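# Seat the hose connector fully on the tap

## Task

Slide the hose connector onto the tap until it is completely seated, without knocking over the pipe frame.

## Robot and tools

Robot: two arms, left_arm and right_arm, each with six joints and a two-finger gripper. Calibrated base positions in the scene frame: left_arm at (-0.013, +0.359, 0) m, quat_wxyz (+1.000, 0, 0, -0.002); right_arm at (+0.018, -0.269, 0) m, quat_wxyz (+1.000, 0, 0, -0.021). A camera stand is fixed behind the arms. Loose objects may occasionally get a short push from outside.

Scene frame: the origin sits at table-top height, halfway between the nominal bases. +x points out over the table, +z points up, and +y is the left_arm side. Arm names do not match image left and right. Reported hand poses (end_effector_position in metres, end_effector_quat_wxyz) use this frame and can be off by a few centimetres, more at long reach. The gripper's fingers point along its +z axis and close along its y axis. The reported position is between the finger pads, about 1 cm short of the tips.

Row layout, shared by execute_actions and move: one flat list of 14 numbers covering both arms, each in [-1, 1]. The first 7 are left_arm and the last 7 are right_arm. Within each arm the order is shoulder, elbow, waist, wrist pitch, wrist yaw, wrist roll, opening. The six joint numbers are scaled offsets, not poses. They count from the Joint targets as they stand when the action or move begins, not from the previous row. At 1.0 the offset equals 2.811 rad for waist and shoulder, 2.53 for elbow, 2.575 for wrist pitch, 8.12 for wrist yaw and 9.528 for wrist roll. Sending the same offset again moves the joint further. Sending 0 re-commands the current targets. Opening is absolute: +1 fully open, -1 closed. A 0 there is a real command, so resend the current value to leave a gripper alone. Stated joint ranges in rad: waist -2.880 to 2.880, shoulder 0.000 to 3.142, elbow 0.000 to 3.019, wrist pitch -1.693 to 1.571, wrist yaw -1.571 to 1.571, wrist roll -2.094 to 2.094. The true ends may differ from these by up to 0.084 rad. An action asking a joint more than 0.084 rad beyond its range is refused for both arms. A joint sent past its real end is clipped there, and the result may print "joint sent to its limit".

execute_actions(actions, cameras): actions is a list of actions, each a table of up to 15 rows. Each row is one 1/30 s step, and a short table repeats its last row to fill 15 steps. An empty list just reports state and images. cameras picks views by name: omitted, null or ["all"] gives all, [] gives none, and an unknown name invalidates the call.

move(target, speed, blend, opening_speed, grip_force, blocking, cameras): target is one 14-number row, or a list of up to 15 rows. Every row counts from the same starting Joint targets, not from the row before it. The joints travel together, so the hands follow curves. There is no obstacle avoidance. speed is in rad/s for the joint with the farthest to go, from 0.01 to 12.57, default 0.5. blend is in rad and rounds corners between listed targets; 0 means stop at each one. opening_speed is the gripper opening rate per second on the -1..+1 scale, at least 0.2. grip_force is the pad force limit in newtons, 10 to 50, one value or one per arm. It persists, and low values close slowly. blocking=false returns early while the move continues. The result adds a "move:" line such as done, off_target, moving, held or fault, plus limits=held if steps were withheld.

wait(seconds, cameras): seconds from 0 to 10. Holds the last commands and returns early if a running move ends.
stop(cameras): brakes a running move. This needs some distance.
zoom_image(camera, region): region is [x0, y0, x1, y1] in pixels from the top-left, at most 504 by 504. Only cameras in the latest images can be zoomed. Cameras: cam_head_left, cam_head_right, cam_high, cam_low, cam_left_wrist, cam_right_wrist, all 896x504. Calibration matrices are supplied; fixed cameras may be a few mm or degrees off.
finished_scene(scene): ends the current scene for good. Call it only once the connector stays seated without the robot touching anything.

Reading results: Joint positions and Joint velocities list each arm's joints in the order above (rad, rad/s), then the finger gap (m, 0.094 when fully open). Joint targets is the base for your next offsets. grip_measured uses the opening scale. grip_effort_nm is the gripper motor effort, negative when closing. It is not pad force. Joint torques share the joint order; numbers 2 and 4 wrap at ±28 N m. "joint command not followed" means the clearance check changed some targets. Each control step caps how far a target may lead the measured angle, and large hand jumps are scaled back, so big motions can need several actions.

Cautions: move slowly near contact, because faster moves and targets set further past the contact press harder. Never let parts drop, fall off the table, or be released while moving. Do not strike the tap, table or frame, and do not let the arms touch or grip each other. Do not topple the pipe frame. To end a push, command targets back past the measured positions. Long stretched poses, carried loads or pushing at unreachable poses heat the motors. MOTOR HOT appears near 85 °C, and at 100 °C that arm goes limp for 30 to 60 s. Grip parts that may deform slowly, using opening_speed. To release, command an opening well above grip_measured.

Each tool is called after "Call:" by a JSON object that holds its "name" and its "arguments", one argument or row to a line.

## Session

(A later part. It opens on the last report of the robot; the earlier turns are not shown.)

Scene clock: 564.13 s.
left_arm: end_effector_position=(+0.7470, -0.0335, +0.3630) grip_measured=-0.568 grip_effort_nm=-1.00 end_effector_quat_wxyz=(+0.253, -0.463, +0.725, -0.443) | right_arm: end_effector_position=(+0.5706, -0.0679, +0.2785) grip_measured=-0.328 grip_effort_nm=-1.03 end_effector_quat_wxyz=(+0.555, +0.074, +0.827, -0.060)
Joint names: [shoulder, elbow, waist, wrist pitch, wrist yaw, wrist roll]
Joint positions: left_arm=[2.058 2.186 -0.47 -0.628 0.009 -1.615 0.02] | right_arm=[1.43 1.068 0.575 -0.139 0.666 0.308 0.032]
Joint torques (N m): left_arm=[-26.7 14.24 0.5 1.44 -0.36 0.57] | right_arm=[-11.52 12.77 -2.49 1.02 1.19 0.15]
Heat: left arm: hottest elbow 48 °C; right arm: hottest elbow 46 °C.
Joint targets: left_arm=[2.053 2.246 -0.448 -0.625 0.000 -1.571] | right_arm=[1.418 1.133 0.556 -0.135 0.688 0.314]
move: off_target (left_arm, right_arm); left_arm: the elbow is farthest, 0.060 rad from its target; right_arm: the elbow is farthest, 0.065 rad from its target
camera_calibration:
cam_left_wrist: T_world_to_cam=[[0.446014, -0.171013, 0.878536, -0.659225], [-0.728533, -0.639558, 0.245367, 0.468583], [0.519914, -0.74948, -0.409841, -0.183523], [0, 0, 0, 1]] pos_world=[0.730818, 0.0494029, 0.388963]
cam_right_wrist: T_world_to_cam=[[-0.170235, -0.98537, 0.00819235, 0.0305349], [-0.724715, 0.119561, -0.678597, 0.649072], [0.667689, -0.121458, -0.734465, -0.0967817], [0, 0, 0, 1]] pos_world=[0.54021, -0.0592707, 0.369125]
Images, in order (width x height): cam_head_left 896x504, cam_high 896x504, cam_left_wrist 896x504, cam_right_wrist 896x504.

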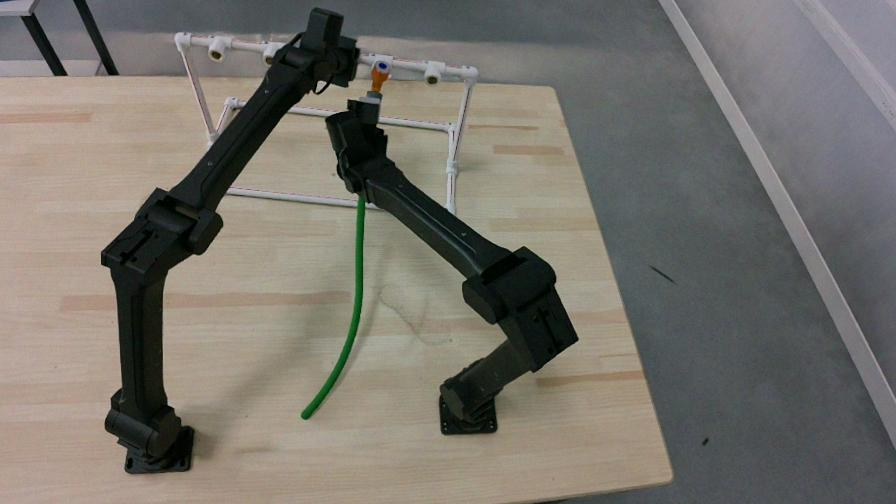

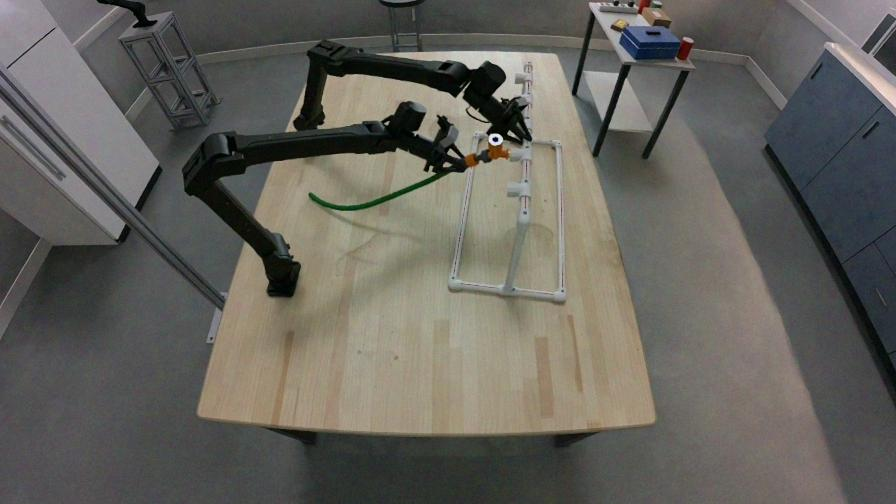

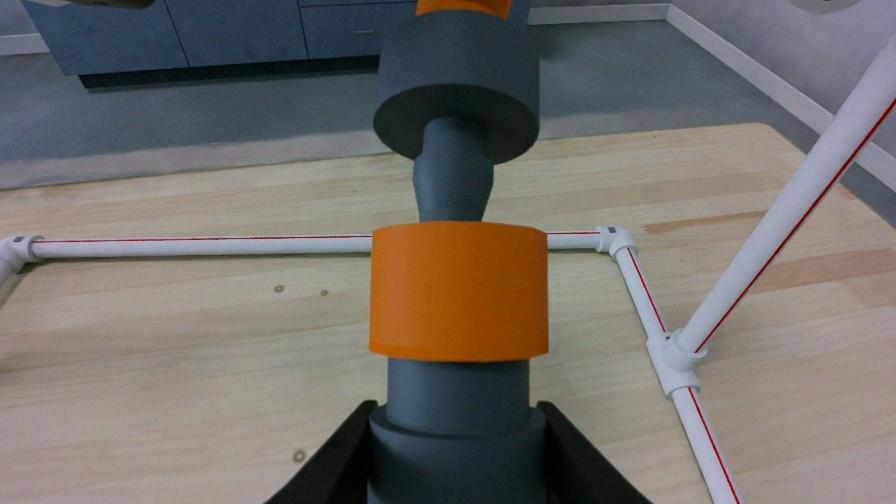

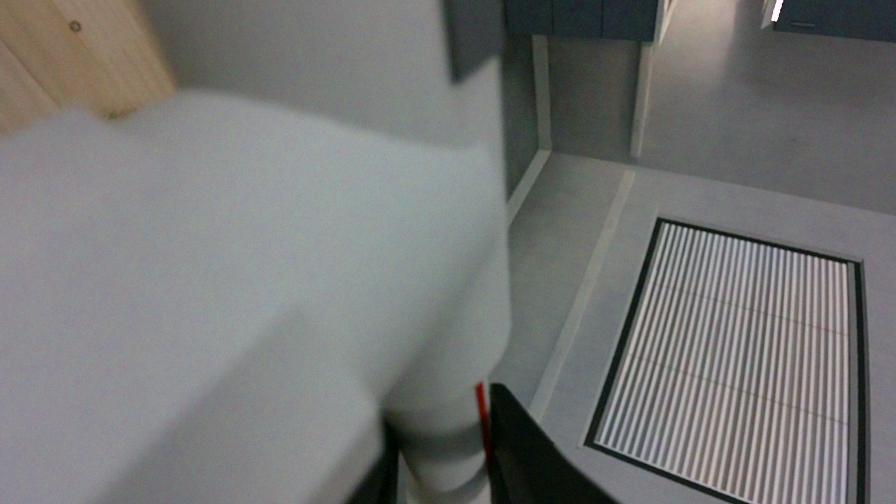

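Call:
{"name": "move", "arguments": {
  "target": [0,0,0,0,0,0,-0.8,0.0178,0.0237,-0.0036,-0.0047,-0.0006,-0.0006,-0.6],
  "speed": 0.04,
  "cameras": ["cam_left_wrist","cam_high","cam_right_wrist"]
}}

Call:
{"name": "zoom_image", "arguments": {
  "camera": "cam_high",
  "region": [440, 90, 560, 190]
}}

Scene clock: 574.33 s.
left_arm: end_effector_position=(+0.7477, -0.0329, +0.3636) grip_measured=-0.570 grip_effort_nm=-1.02 end_effector_quat_wxyz=(+0.255, -0.463, +0.724, -0.443) | right_arm: end_effector_position=(+0.5826, -0.0661, +0.2831) grip_measured=-0.328 grip_effort_nm=-1.02 end_effector_quat_wxyz=(+0.555, +0.079, +0.825, -0.066)
Joint names: [shoulder, elbow, waist, wrist pitch, wrist yaw, wrist roll]
Joint positions: left_arm=[2.058 2.186 -0.469 -0.625 0.005 -1.616 0.02] | right_arm=[1.459 1.111 0.57 -0.154 0.677 0.308 0.032]
Joint torques (N m): left_arm=[-26.64 14.27 0.5 1.33 -0.22 0.55] | right_arm=[-10.23 14.04 -3.02 0.99 0.57 0.09]
Heat: left arm: hottest elbow 49 °C; right arm: hottest elbow 47 °C.
Joint targets: left_arm=[2.053 2.246 -0.448 -0.625 0.000 -1.571] | right_arm=[1.468 1.193 0.546 -0.147 0.683 0.308]
move: off_target (left_arm, right_arm); left_arm: the elbow is farthest, 0.060 rad from its target; right_arm: the elbow is farthest, 0.082 rad from its target
camera_calibration:
cam_left_wrist: T_world_to_cam=[[0.444009, -0.169358, 0.879871, -0.658854], [-0.726976, -0.642131, 0.243256, 0.468903], [0.523795, -0.747654, -0.408231, -0.186587], [0, 0, 0, 1]] pos_world=[0.731152, 0.0500125, 0.389472]
cam_right_wrist: T_world_to_cam=[[-0.184409, -0.982764, 0.0129359, 0.0414083], [-0.722164, 0.126558, -0.680046, 0.660101], [0.666688, -0.134748, -0.733056, -0.101951], [0, 0, 0, 1]] pos_world=[0.552307, -0.0565841, 0.373628]
Images, in order (width x height): cam_high 896x504, cam_left_wrist 896x504, cam_right_wrist 896x504.

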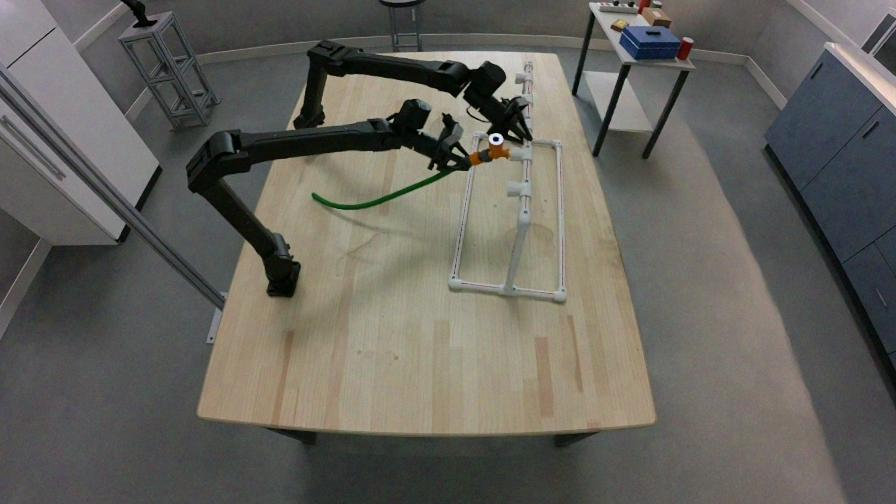

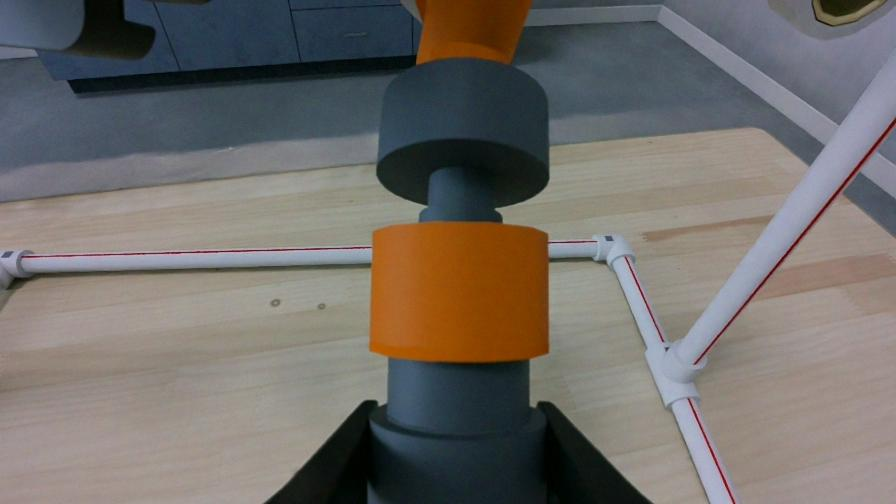

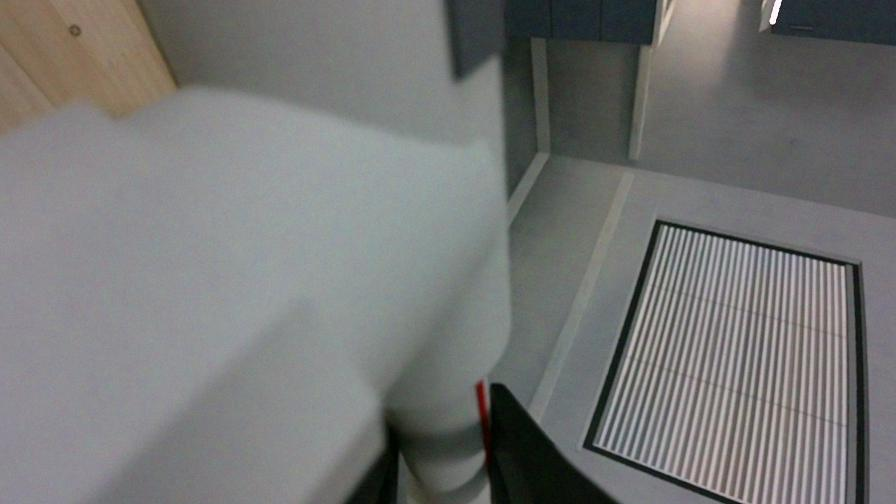

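Scaled by 4.200.

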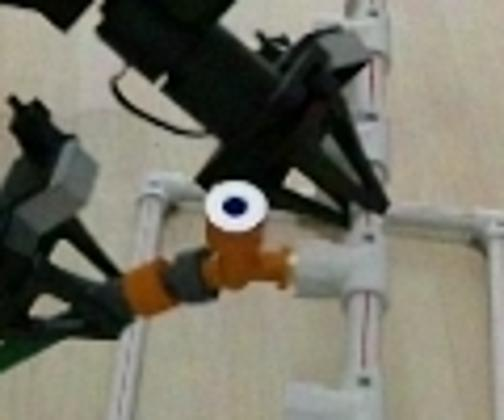

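Call:
{"name": "move", "arguments": {
  "target": [
    [0,0,0,0,0,0,-0.8,0.0046,0.0115,-0.0057,-0.002,-0.0017,-0.0009,-0.6]
  ],
  "speed": 0.04,
  "cameras": ["cam_left_wrist"]
}}

Scene clock: 591.67 s.
left_arm: end_effector_position=(+0.7508, -0.0285, +0.3641) grip_measured=-0.570 grip_effort_nm=-1.02 end_effector_quat_wxyz=(+0.258, -0.465, +0.721, -0.444) | right_arm: end_effector_position=(+0.5879, -0.0609, +0.2837) grip_measured=-0.328 grip_effort_nm=-1.02 end_effector_quat_wxyz=(+0.553, +0.075, +0.828, -0.062)
Joint names: [shoulder, elbow, waist, wrist pitch, wrist yaw, wrist roll]
Joint positions: left_arm=[2.059 2.186 -0.464 -0.621 0.003 -1.616 0.02] | right_arm=[1.474 1.132 0.57 -0.164 0.664 0.308 0.032]
Joint torques (N m): left_arm=[-26.58 14.24 0.21 1.21 -0.11 0.53] | right_arm=[-10.75 14.57 -4.42 1.33 0.52 0]
Heat: left arm: hottest elbow 50 °C; right arm: hottest elbow 46 °C.
Joint targets: left_arm=[2.054 2.246 -0.448 -0.625 0.000 -1.571] | right_arm=[1.480 1.222 0.530 -0.152 0.669 0.299]
move: off_target (left_arm, right_arm); left_arm: the elbow is farthest, 0.060 rad from its target; right_arm: the elbow is farthest, 0.090 rad from its target
camera_calibration:
cam_left_wrist: T_world_to_cam=[[0.44155, -0.165068, 0.881922, -0.658699], [-0.722983, -0.647553, 0.240772, 0.47159], [0.531347, -0.743927, -0.405268, -0.19144], [0, 0, 0, 1]] pos_world=[0.73352, 0.0542319, 0.389791]
Images, in order (width x height): cam_left_wrist 896x504.

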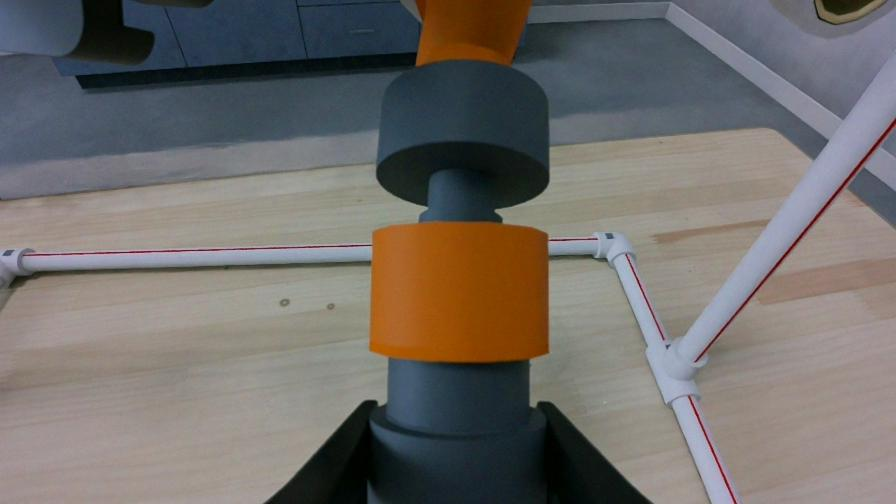

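Call:
{"name": "move", "arguments": {
  "target": [
    [0,0,0,0,0,0,-0.8,0.0046,0.0135,0,-0.002,0,-0.0005,-0.6]
  ],
  "speed": 0.06,
  "cameras": ["cam_left_wrist"]
}}

Call:
{"name": "move", "arguments": {
  "target": [
    [0,0,0,0,0,0,-0.8,0.0046,0.0135,0,-0.002,0,-0.0005,-0.6]
  ],
  "speed": 0.06,
  "cameras": ["cam_left_wrist","cam_high"]
}}

Scene clock: 596.37 s.
left_arm: end_effector_position=(+0.7548, -0.0233, +0.3640) grip_measured=-0.570 grip_effort_nm=-1.02 end_effector_quat_wxyz=(+0.262, -0.468, +0.718, -0.444) | right_arm: end_effector_position=(+0.5935, -0.0572, +0.2846) grip_measured=-0.328 grip_effort_nm=-1.02 end_effector_quat_wxyz=(+0.551, +0.071, +0.829, -0.063)
Joint names: [shoulder, elbow, waist, wrist pitch, wrist yaw, wrist roll]
Joint positions: left_arm=[2.061 2.186 -0.457 -0.613 -0.001 -1.616 0.02] | right_arm=[1.489 1.155 0.57 -0.175 0.661 0.303 0.032]
Joint torques (N m): left_arm=[-26.93 14.28 -0.32 0.94 0.03 0.54] | right_arm=[-11.28 15.42 -4.42 1.7 0.65 0.01]
Heat: left arm: hottest elbow 50 °C; right arm: hottest elbow 47 °C.
Joint targets: left_arm=[2.054 2.246 -0.448 -0.625 0.000 -1.571] | right_arm=[1.493 1.256 0.530 -0.157 0.669 0.295]
move: off_target (left_arm, right_arm); left_arm: the elbow is farthest, 0.060 rad from its target; right_arm: the elbow is farthest, 0.102 rad from its target
camera_calibration:
cam_left_wrist: T_world_to_cam=[[0.438312, -0.159837, 0.884497, -0.657989], [-0.717876, -0.654411, 0.237485, 0.47511], [0.540866, -0.739052, -0.401579, -0.198076], [0, 0, 0, 1]] pos_world=[0.736607, 0.0593577, 0.389614]
Images, in order (width x height): cam_left_wrist 896x504.

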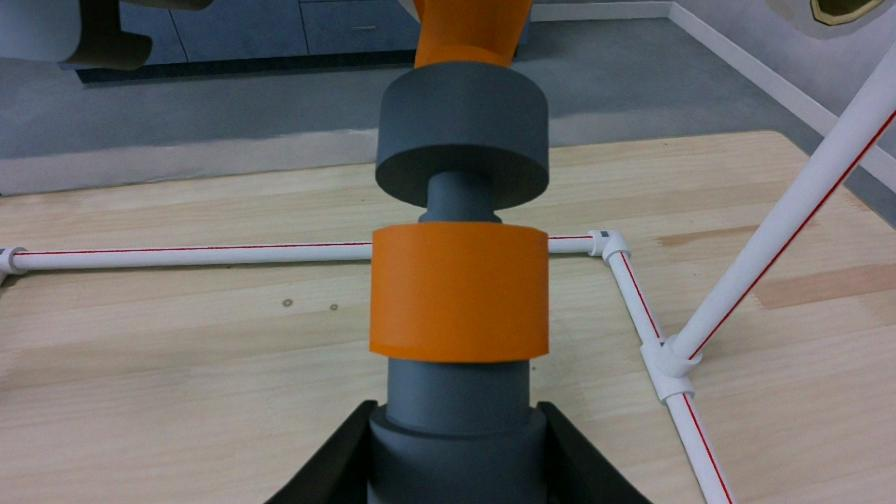

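Scene clock: 597.30 s.
left_arm: end_effector_position=(+0.7593, -0.0171, +0.3640) grip_measured=-0.570 grip_effort_nm=-1.02 end_effector_quat_wxyz=(+0.266, -0.472, +0.714, -0.444) | right_arm: end_effector_position=(+0.5990, -0.0536, +0.2849) grip_measured=-0.328 grip_effort_nm=-1.02 end_effector_quat_wxyz=(+0.548, +0.067, +0.831, -0.065)
Joint names: [shoulder, elbow, waist, wrist pitch, wrist yaw, wrist roll]
Joint positions: left_arm=[2.063 2.186 -0.449 -0.606 -0.006 -1.619 0.02] | right_arm=[1.506 1.177 0.57 -0.187 0.659 0.295 0.032]
Joint torques (N m): left_arm=[-27.22 14.26 -0.85 0.68 0.26 0.57] | right_arm=[-11.93 16.27 -4.42 1.8 0.74 0.07]
Heat: left arm: hottest elbow 50 °C; right arm: hottest elbow 47 °C.
Joint targets: left_arm=[2.054 2.246 -0.448 -0.625 0.000 -1.571] | right_arm=[1.507 1.290 0.530 -0.162 0.669 0.289]
move: off_target (left_arm, right_arm); left_arm: the elbow is farthest, 0.060 rad from its target; right_arm: the elbow is farthest, 0.113 rad from its target
camera_calibration:
cam_left_wrist: T_world_to_cam=[[0.436586, -0.151792, 0.886765, -0.658208], [-0.709842, -0.663693, 0.235873, 0.476607], [0.552736, -0.732442, -0.397507, -0.206319], [0, 0, 0, 1]] pos_world=[0.73972, 0.065293, 0.389244]
Images, in order (width x height): cam_high 896x504, cam_left_wrist 896x504.

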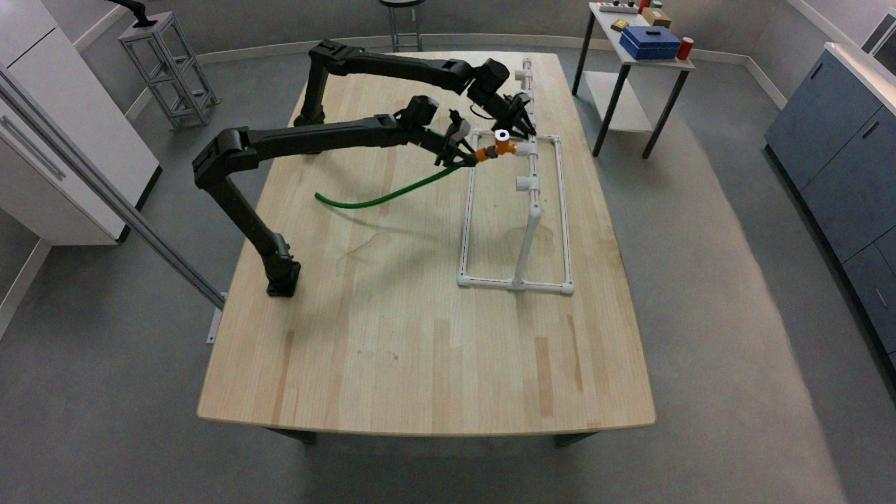

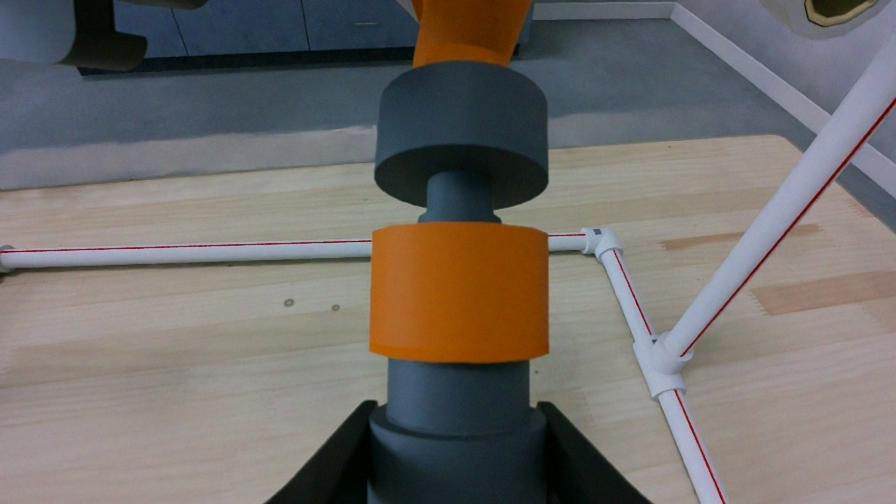

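Call:
{"name": "move", "arguments": {
  "target": [
    [0,0,-0.025,0,0,0,-0.8,0.002,0.006,0,-0.001,0,-0.0003,-0.6]
  ],
  "speed": 0.1,
  "cameras": ["cam_left_wrist"]
}}

Call:
{"name": "move", "arguments": {
  "target": [
    [0,0,-0.008,0,0,0,-0.8,0.0046,0.0135,-0.001,-0.002,0,-0.0005,-0.6]
  ],
  "speed": 0.08,
  "cameras": ["cam_left_wrist"]
}}

Scene clock: 602.17 s.
left_arm: end_effector_position=(+0.7602, -0.0165, +0.3641) grip_measured=-0.575 grip_effort_nm=-1.01 end_effector_quat_wxyz=(+0.263, -0.481, +0.707, -0.447) | right_arm: end_effector_position=(+0.5989, -0.0528, +0.2834) grip_measured=-0.328 grip_effort_nm=-1.02 end_effector_quat_wxyz=(+0.546, +0.064, +0.833, -0.067)
Joint names: [shoulder, elbow, waist, wrist pitch, wrist yaw, wrist roll]
Joint positions: left_arm=[2.063 2.186 -0.449 -0.603 -0.012 -1.642 0.02] | right_arm=[1.508 1.179 0.571 -0.195 0.658 0.295 0.032]
Joint torques (N m): left_arm=[-26.29 9.69 -0.85 1.28 0.15 0.29] | right_arm=[-12.04 8.43 -0.91 1.05 0.34 0.1]
Heat: left arm: hottest elbow 50 °C; right arm: hottest elbow 49 °C.
Joint targets: left_arm=[2.063 2.186 -0.449 -0.605 -0.008 -1.619] | right_arm=[1.508 1.181 0.570 -0.191 0.659 0.295]
move: held (left_arm, right_arm; a check stopped the path); limits=held; left_arm: the wrist roll is farthest, 0.071 rad from its target; right_arm: the elbow is farthest, 0.126 rad from its target
joint command not followed: on one or more control steps a check withheld the commanded joint targets of the left arm, and it was not sent them on those steps.
cause: the commanded joint targets, or the way to them, would bring a part of the robot too close to another arm (this arm's wrist (the part past the wrist pitch) and the right arm's wrist (the part past the wrist pitch), along the way the arms are being sent, or toward where that arm still pushes).
joint command not followed: on one or more control steps a check withheld the commanded joint targets of the right arm, and it was not sent them on those steps.
cause: the commanded joint targets, or the way to them, would bring a part of the robot too close to another arm (this arm's wrist (the part past the wrist pitch) and the left arm's wrist (the part past the wrist pitch), along the way the arms are being sent, or toward where that arm still pushes).
camera_calibration:
cam_left_wrist: T_world_to_cam=[[0.443666, -0.129076, 0.886848, -0.66363], [-0.697856, -0.670626, 0.251512, 0.462835], [0.56228, -0.730479, -0.38761, -0.217158], [0, 0, 0, 1]] pos_world=[0.739525, 0.0661015, 0.387959]
Images, in order (width x height): cam_left_wrist 896x504.

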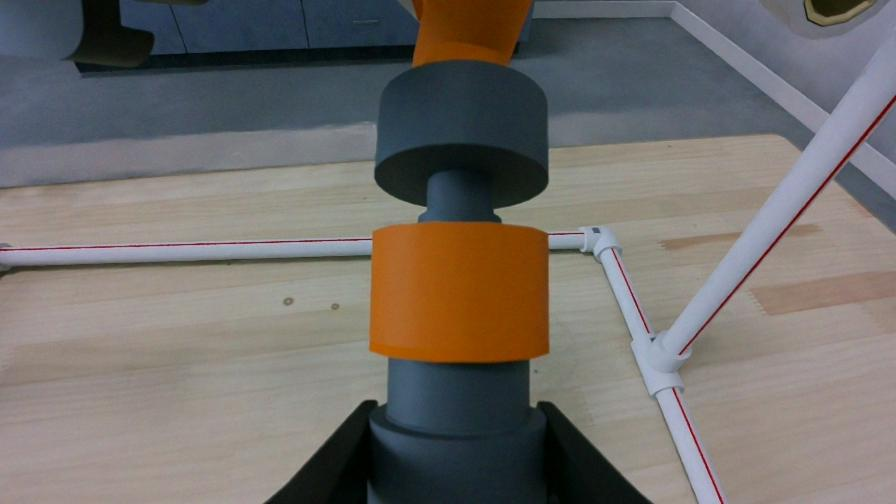

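Scene clock: 602.87 s.
left_arm: end_effector_position=(+0.7602, -0.0165, +0.3641) grip_measured=-0.575 grip_effort_nm=-1.02 end_effector_quat_wxyz=(+0.263, -0.481, +0.707, -0.447) | right_arm: end_effector_position=(+0.5989, -0.0528, +0.2834) grip_measured=-0.328 grip_effort_nm=-1.02 end_effector_quat_wxyz=(+0.546, +0.064, +0.833, -0.067)
Joint names: [shoulder, elbow, waist, wrist pitch, wrist yaw, wrist roll]
Joint positions: left_arm=[2.063 2.186 -0.449 -0.603 -0.012 -1.643 0.02] | right_arm=[1.508 1.179 0.571 -0.195 0.658 0.295 0.032]
Joint torques (N m): left_arm=[-26.29 9.68 -2.43 1.28 0.15 0.32] | right_arm=[-10.93 10.78 -1.14 0.83 0.34 0.05]
Heat: left arm: hottest elbow 50 °C; right arm: hottest elbow 48 °C.
Joint targets: left_arm=[2.063 2.186 -0.472 -0.605 -0.008 -1.619] | right_arm=[1.521 1.215 0.567 -0.196 0.659 0.290]
move: off_target (right_arm); right_arm: the elbow is farthest, 0.036 rad from its target
camera_calibration:
cam_left_wrist: T_world_to_cam=[[0.443857, -0.128606, 0.886821, -0.663795], [-0.697643, -0.670699, 0.251909, 0.462529], [0.562392, -0.730495, -0.387416, -0.217315], [0, 0, 0, 1]] pos_world=[0.739527, 0.0661013, 0.387961]
Images, in order (width x height): cam_left_wrist 896x504.

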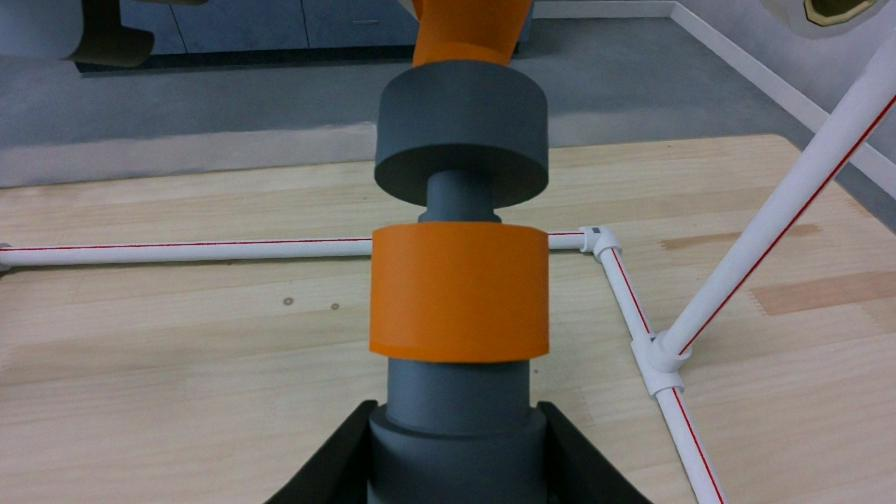

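Call:
{"name": "move", "arguments": {
  "target": [
    [0,0,-0.005,0,0,0,-0.8,0.005,0.0145,-0.003,-0.002,0,-0.0005,-0.6]
  ],
  "speed": 0.08,
  "cameras": ["cam_left_wrist"]
}}

Call:
{"name": "move", "arguments": {
  "target": [
    [0,0,-0.005,0,0,0,-0.8,0.005,0.0145,-0.003,-0.002,0,-0.0005,-0.6]
  ],
  "speed": 0.08,
  "cameras": ["cam_left_wrist"]
}}

Call:
{"name": "move", "arguments": {
  "target": [
    [0,0,-0.005,0,0,0,-0.8,0.005,0.0145,-0.003,-0.002,0,-0.0005,-0.6]
  ],
  "speed": 0.08,
  "cameras": ["cam_left_wrist"]
}}

Scene clock: 608.70 s.
left_arm: end_effector_position=(+0.7603, -0.0163, +0.3641) grip_measured=-0.577 grip_effort_nm=-1.02 end_effector_quat_wxyz=(+0.261, -0.486, +0.704, -0.448) | right_arm: end_effector_position=(+0.5989, -0.0527, +0.2832) grip_measured=-0.328 grip_effort_nm=-1.02 end_effector_quat_wxyz=(+0.545, +0.064, +0.833, -0.067)
Joint names: [shoulder, elbow, waist, wrist pitch, wrist yaw, wrist roll]
Joint positions: left_arm=[2.063 2.186 -0.449 -0.603 -0.013 -1.655 0.02] | right_arm=[1.508 1.179 0.571 -0.195 0.658 0.295 0.032]
Joint torques (N m): left_arm=[-26.4 9.68 -1.08 1.35 0.05 0.19] | right_arm=[-11.99 8.34 -0.73 0.85 0.31 0.1]
Heat: left arm: hottest elbow 49 °C; right arm: hottest elbow 48 °C.
Joint targets: left_arm=[2.063 2.186 -0.449 -0.603 -0.012 -1.643] | right_arm=[1.508 1.179 0.571 -0.195 0.658 0.295]
move: held (left_arm, right_arm; a check stopped the path); limits=held; left_arm: the waist is farthest, 0.037 rad from its target; right_arm: the elbow is farthest, 0.072 rad from its target
joint command not followed: on one or more control steps a check withheld the commanded joint targets of the left arm, and it was not sent them on those steps.
cause: the commanded joint targets, or the way to them, would bring a part of the robot too close to another arm (this arm's forearm (the part past the elbow) and the right arm's wrist (the part past the wrist pitch), along the way the arms are being sent, or toward where that arm still pushes).
joint command not followed: on one or more control steps a check withheld the commanded joint targets of the right arm, and it was not sent them on those steps.
cause: the commanded joint targets, or the way to them, would bring a part of the robot too close to another arm (this arm's wrist (the part past the wrist pitch) and the left arm's wrist (the part past the wrist pitch), along the way the arms are being sent, or toward where that arm still pushes).
camera_calibration:
cam_left_wrist: T_world_to_cam=[[0.448523, -0.117365, 0.886032, -0.666926], [-0.692034, -0.67296, 0.261177, 0.454989], [0.565611, -0.730308, -0.383059, -0.221295], [0, 0, 0, 1]] pos_world=[0.739167, 0.0663018, 0.387316]
Images, in order (width x height): cam_left_wrist 896x504.

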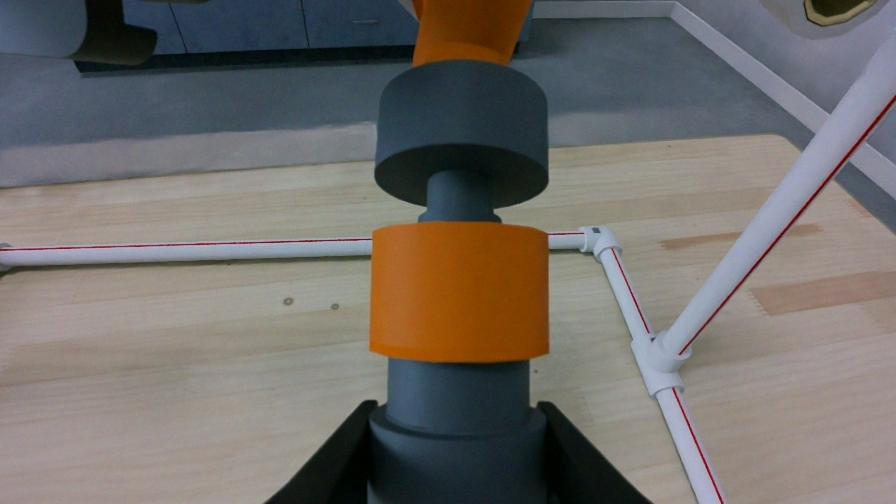

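Scene clock: 609.40 s.
left_arm: end_effector_position=(+0.7603, -0.0163, +0.3641) grip_measured=-0.578 grip_effort_nm=-1.02 end_effector_quat_wxyz=(+0.261, -0.486, +0.703, -0.448) | right_arm: end_effector_position=(+0.5989, -0.0527, +0.2832) grip_measured=-0.328 grip_effort_nm=-1.02 end_effector_quat_wxyz=(+0.545, +0.064, +0.833, -0.067)
Joint names: [shoulder, elbow, waist, wrist pitch, wrist yaw, wrist roll]
Joint positions: left_arm=[2.063 2.186 -0.449 -0.603 -0.013 -1.655 0.02] | right_arm=[1.508 1.179 0.571 -0.195 0.658 0.295 0.032]
Joint torques (N m): left_arm=[-26.29 9.69 -1.85 1.35 0.06 0.18] | right_arm=[-10.81 10.85 -1.49 0.64 0.31 0.04]
Heat: left arm: hottest elbow 49 °C; right arm: hottest elbow 48 °C.
Joint targets: left_arm=[2.063 2.186 -0.463 -0.603 -0.012 -1.643] | right_arm=[1.522 1.216 0.563 -0.200 0.658 0.290]
move: off_target (right_arm); right_arm: the elbow is farthest, 0.036 rad from its target
camera_calibration:
cam_left_wrist: T_world_to_cam=[[0.448687, -0.11709, 0.885985, -0.66696], [-0.691909, -0.672978, 0.261462, 0.454814], [0.565634, -0.730336, -0.382972, -0.221382], [0, 0, 0, 1]] pos_world=[0.739167, 0.0663017, 0.387218]
Images, in order (width x height): cam_left_wrist 896x504.

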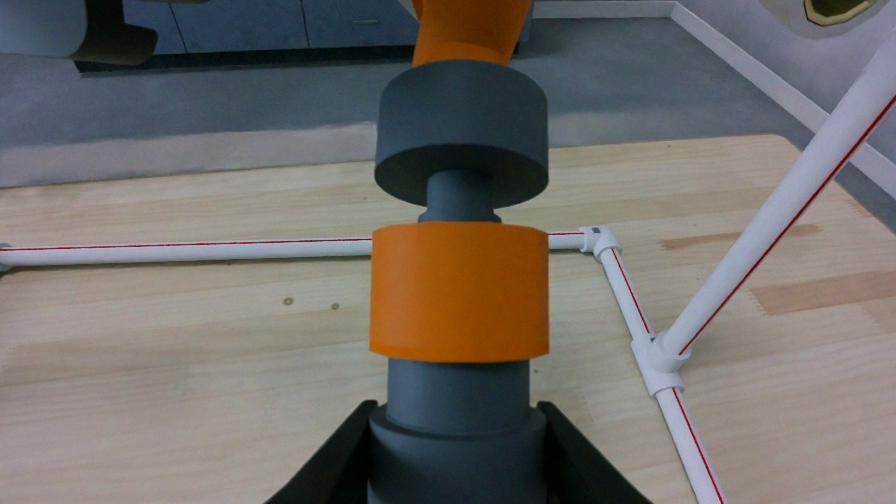

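Scene clock: 610.23 s.
left_arm: end_effector_position=(+0.7603, -0.0163, +0.3641) grip_measured=-0.578 grip_effort_nm=-1.02 end_effector_quat_wxyz=(+0.261, -0.486, +0.703, -0.448) | right_arm: end_effector_position=(+0.5990, -0.0527, +0.2831) grip_measured=-0.328 grip_effort_nm=-1.02 end_effector_quat_wxyz=(+0.543, +0.063, +0.835, -0.069)
Joint names: [shoulder, elbow, waist, wrist pitch, wrist yaw, wrist roll]
Joint positions: left_arm=[2.063 2.186 -0.449 -0.603 -0.013 -1.655 0.02] | right_arm=[1.51 1.184 0.571 -0.206 0.658 0.295 0.032]
Joint torques (N m): left_arm=[-26.34 9.66 -2.96 1.33 0.06 0.19] | right_arm=[-9.64 13.04 -2.32 0.99 0.31 0]
Heat: left arm: hottest elbow 49 °C; right arm: hottest elbow 48 °C.
Joint targets: left_arm=[2.063 2.186 -0.477 -0.603 -0.011 -1.643] | right_arm=[1.537 1.253 0.554 -0.205 0.658 0.286]
move: off_target (right_arm); right_arm: the elbow is farthest, 0.069 rad from its target
camera_calibration:
cam_left_wrist: T_world_to_cam=[[0.448687, -0.11709, 0.885985, -0.66696], [-0.691909, -0.672978, 0.261462, 0.454814], [0.565634, -0.730336, -0.382972, -0.221382], [0, 0, 0, 1]] pos_world=[0.739167, 0.0663017, 0.387218]
Images, in order (width x height): cam_left_wrist 896x504.

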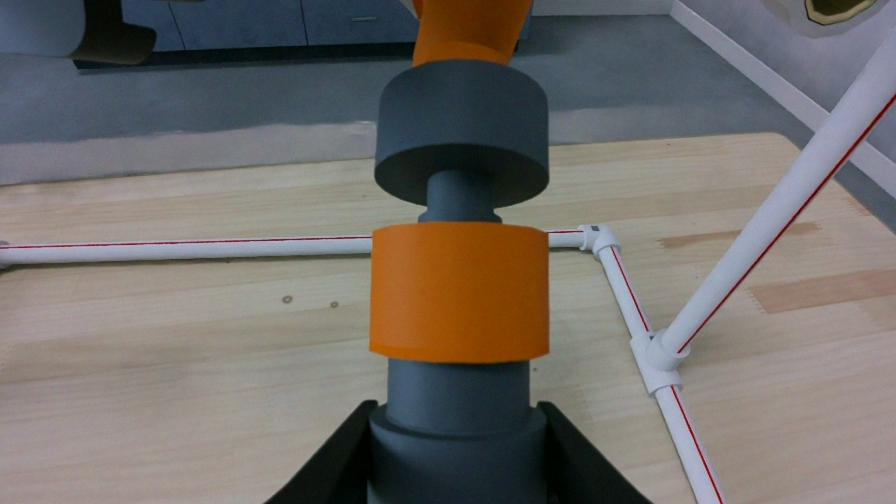

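Call:
{"name": "move", "arguments": {
  "target": [
    [0,0,0,0,0,0,-0.8,0,0.014,-0.002,0.004,0,0,-0.6]
  ],
  "speed": 0.08,
  "cameras": ["cam_left_wrist"]
}}

Call:
{"name": "move", "arguments": {
  "target": [
    [0,0,0,0,0,0,-0.8,0,0.014,-0.002,0.004,0,0,-0.6]
  ],
  "speed": 0.08,
  "cameras": ["cam_left_wrist"]
}}

Call:
{"name": "move", "arguments": {
  "target": [
    [0,0,0,0,0,0,-0.8,0.001,0.014,-0.002,0.004,0,0,-0.6]
  ],
  "speed": 0.08,
  "cameras": ["cam_left_wrist"]
}}

Scene clock: 619.20 s.
left_arm: end_effector_position=(+0.7603, -0.0163, +0.3641) grip_measured=-0.578 grip_effort_nm=-1.02 end_effector_quat_wxyz=(+0.261, -0.486, +0.703, -0.448) | right_arm: end_effector_position=(+0.5990, -0.0527, +0.2829) grip_measured=-0.328 grip_effort_nm=-1.02 end_effector_quat_wxyz=(+0.543, +0.063, +0.835, -0.069)
Joint names: [shoulder, elbow, waist, wrist pitch, wrist yaw, wrist roll]
Joint positions: left_arm=[2.063 2.186 -0.449 -0.603 -0.013 -1.655 0.02] | right_arm=[1.51 1.184 0.571 -0.206 0.658 0.295 0.032]
Joint torques (N m): left_arm=[-26.23 9.69 -3.08 1.35 0.07 0.18] | right_arm=[-11.99 8.39 -0.85 0.85 0.31 0.1]
Heat: left arm: hottest elbow 48 °C; right arm: hottest elbow 47 °C.
Joint targets: left_arm=[2.063 2.186 -0.477 -0.603 -0.011 -1.643] | right_arm=[1.510 1.184 0.571 -0.206 0.658 0.295]
move: held (right_arm; a check stopped the path); limits=held; right_arm: the elbow is farthest, 0.105 rad from its target
joint command not followed: on one or more control steps a check withheld the commanded joint targets of the right arm, and it was not sent them on those steps.
cause: the commanded joint targets, or the way to them, would bring a part of the robot too close to another arm (this arm's wrist (the part past the wrist pitch) and the left arm's wrist (the part past the wrist pitch), along the way the arms are being sent, or toward where that arm still pushes).
camera_calibration:
cam_left_wrist: T_world_to_cam=[[0.448687, -0.11709, 0.885985, -0.66696], [-0.691909, -0.672978, 0.261462, 0.454814], [0.565634, -0.730336, -0.382972, -0.221382], [0, 0, 0, 1]] pos_world=[0.739167, 0.0663017, 0.387218]
Images, in order (width x height): cam_left_wrist 896x504.

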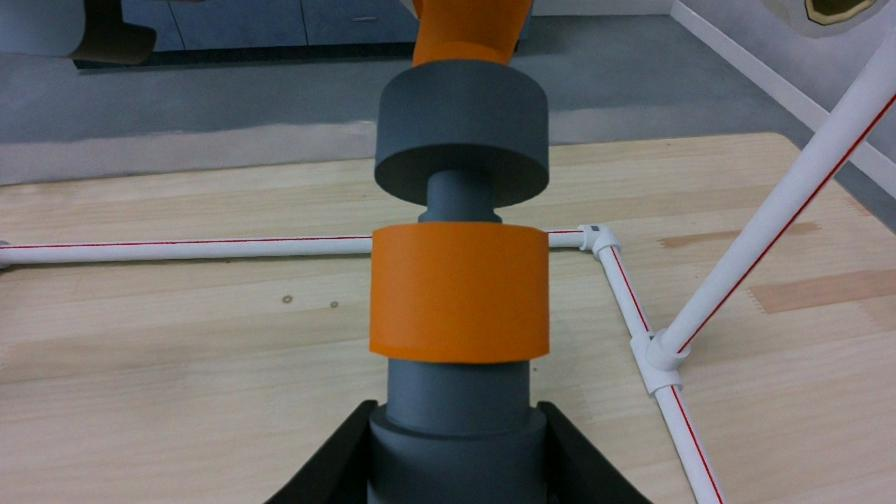

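Scene clock: 619.90 s.
left_arm: end_effector_position=(+0.7603, -0.0163, +0.3641) grip_measured=-0.578 grip_effort_nm=-1.02 end_effector_quat_wxyz=(+0.261, -0.486, +0.703, -0.448) | right_arm: end_effector_position=(+0.5990, -0.0527, +0.2829) grip_measured=-0.328 grip_effort_nm=-1.02 end_effector_quat_wxyz=(+0.543, +0.063, +0.835, -0.069)
Joint names: [shoulder, elbow, waist, wrist pitch, wrist yaw, wrist roll]
Joint positions: left_arm=[2.063 2.186 -0.449 -0.603 -0.013 -1.655 0.02] | right_arm=[1.51 1.184 0.571 -0.206 0.658 0.295 0.032]
Joint torques (N m): left_arm=[-26.4 9.68 -2.96 1.36 0.06 0.19] | right_arm=[-11.99 10.8 -1.26 1.25 0.31 0.1]
Heat: left arm: hottest elbow 48 °C; right arm: hottest elbow 47 °C.
Joint targets: left_arm=[2.063 2.186 -0.477 -0.603 -0.011 -1.643] | right_arm=[1.510 1.219 0.565 -0.195 0.658 0.295]
move: off_target (right_arm); right_arm: the elbow is farthest, 0.036 rad from its target
camera_calibration:
cam_left_wrist: T_world_to_cam=[[0.448687, -0.11709, 0.885985, -0.66696], [-0.691909, -0.672978, 0.261462, 0.454814], [0.565634, -0.730336, -0.382972, -0.221382], [0, 0, 0, 1]] pos_world=[0.739167, 0.0663017, 0.387218]
Images, in order (width x height): cam_left_wrist 896x504.

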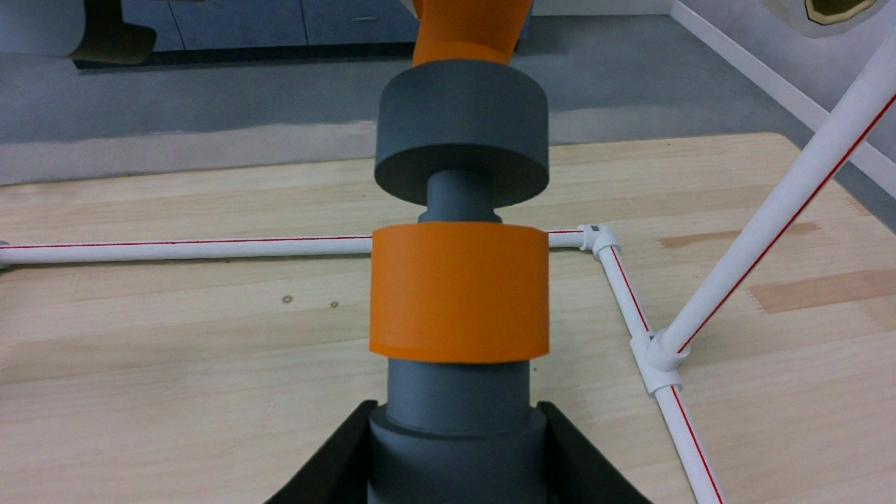

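Scene clock: 620.60 s.
left_arm: end_effector_position=(+0.7604, -0.0162, +0.3642) grip_measured=-0.578 grip_effort_nm=-1.02 end_effector_quat_wxyz=(+0.261, -0.486, +0.703, -0.448) | right_arm: end_effector_position=(+0.5991, -0.0526, +0.2833) grip_measured=-0.328 grip_effort_nm=-1.02 end_effector_quat_wxyz=(+0.543, +0.063, +0.834, -0.069)
Joint names: [shoulder, elbow, waist, wrist pitch, wrist yaw, wrist roll]
Joint positions: left_arm=[2.063 2.186 -0.449 -0.603 -0.013 -1.655 0.02] | right_arm=[1.51 1.184 0.571 -0.206 0.658 0.295 0.032]
Joint torques (N m): left_arm=[-26.4 9.7 -2.96 1.32 0.07 0.18] | right_arm=[-11.81 13.23 -1.79 1.69 0.31 0.1]
Heat: left arm: hottest elbow 48 °C; right arm: hottest elbow 47 °C.
Joint targets: left_arm=[2.063 2.186 -0.477 -0.603 -0.012 -1.643] | right_arm=[1.512 1.255 0.560 -0.185 0.658 0.295]
move: off_target (right_arm); right_arm: the elbow is farthest, 0.070 rad from its target
camera_calibration:
cam_left_wrist: T_world_to_cam=[[0.448319, -0.116909, 0.886196, -0.666861], [-0.691805, -0.673199, 0.261168, 0.454909], [0.566053, -0.730161, -0.382686, -0.221704], [0, 0, 0, 1]] pos_world=[0.739171, 0.0664026, 0.387319]
Images, in order (width x height): cam_left_wrist 896x504.

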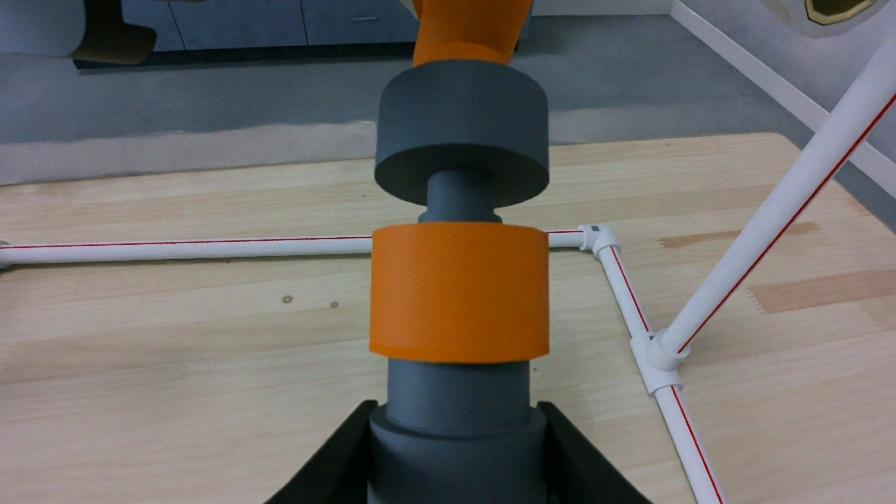

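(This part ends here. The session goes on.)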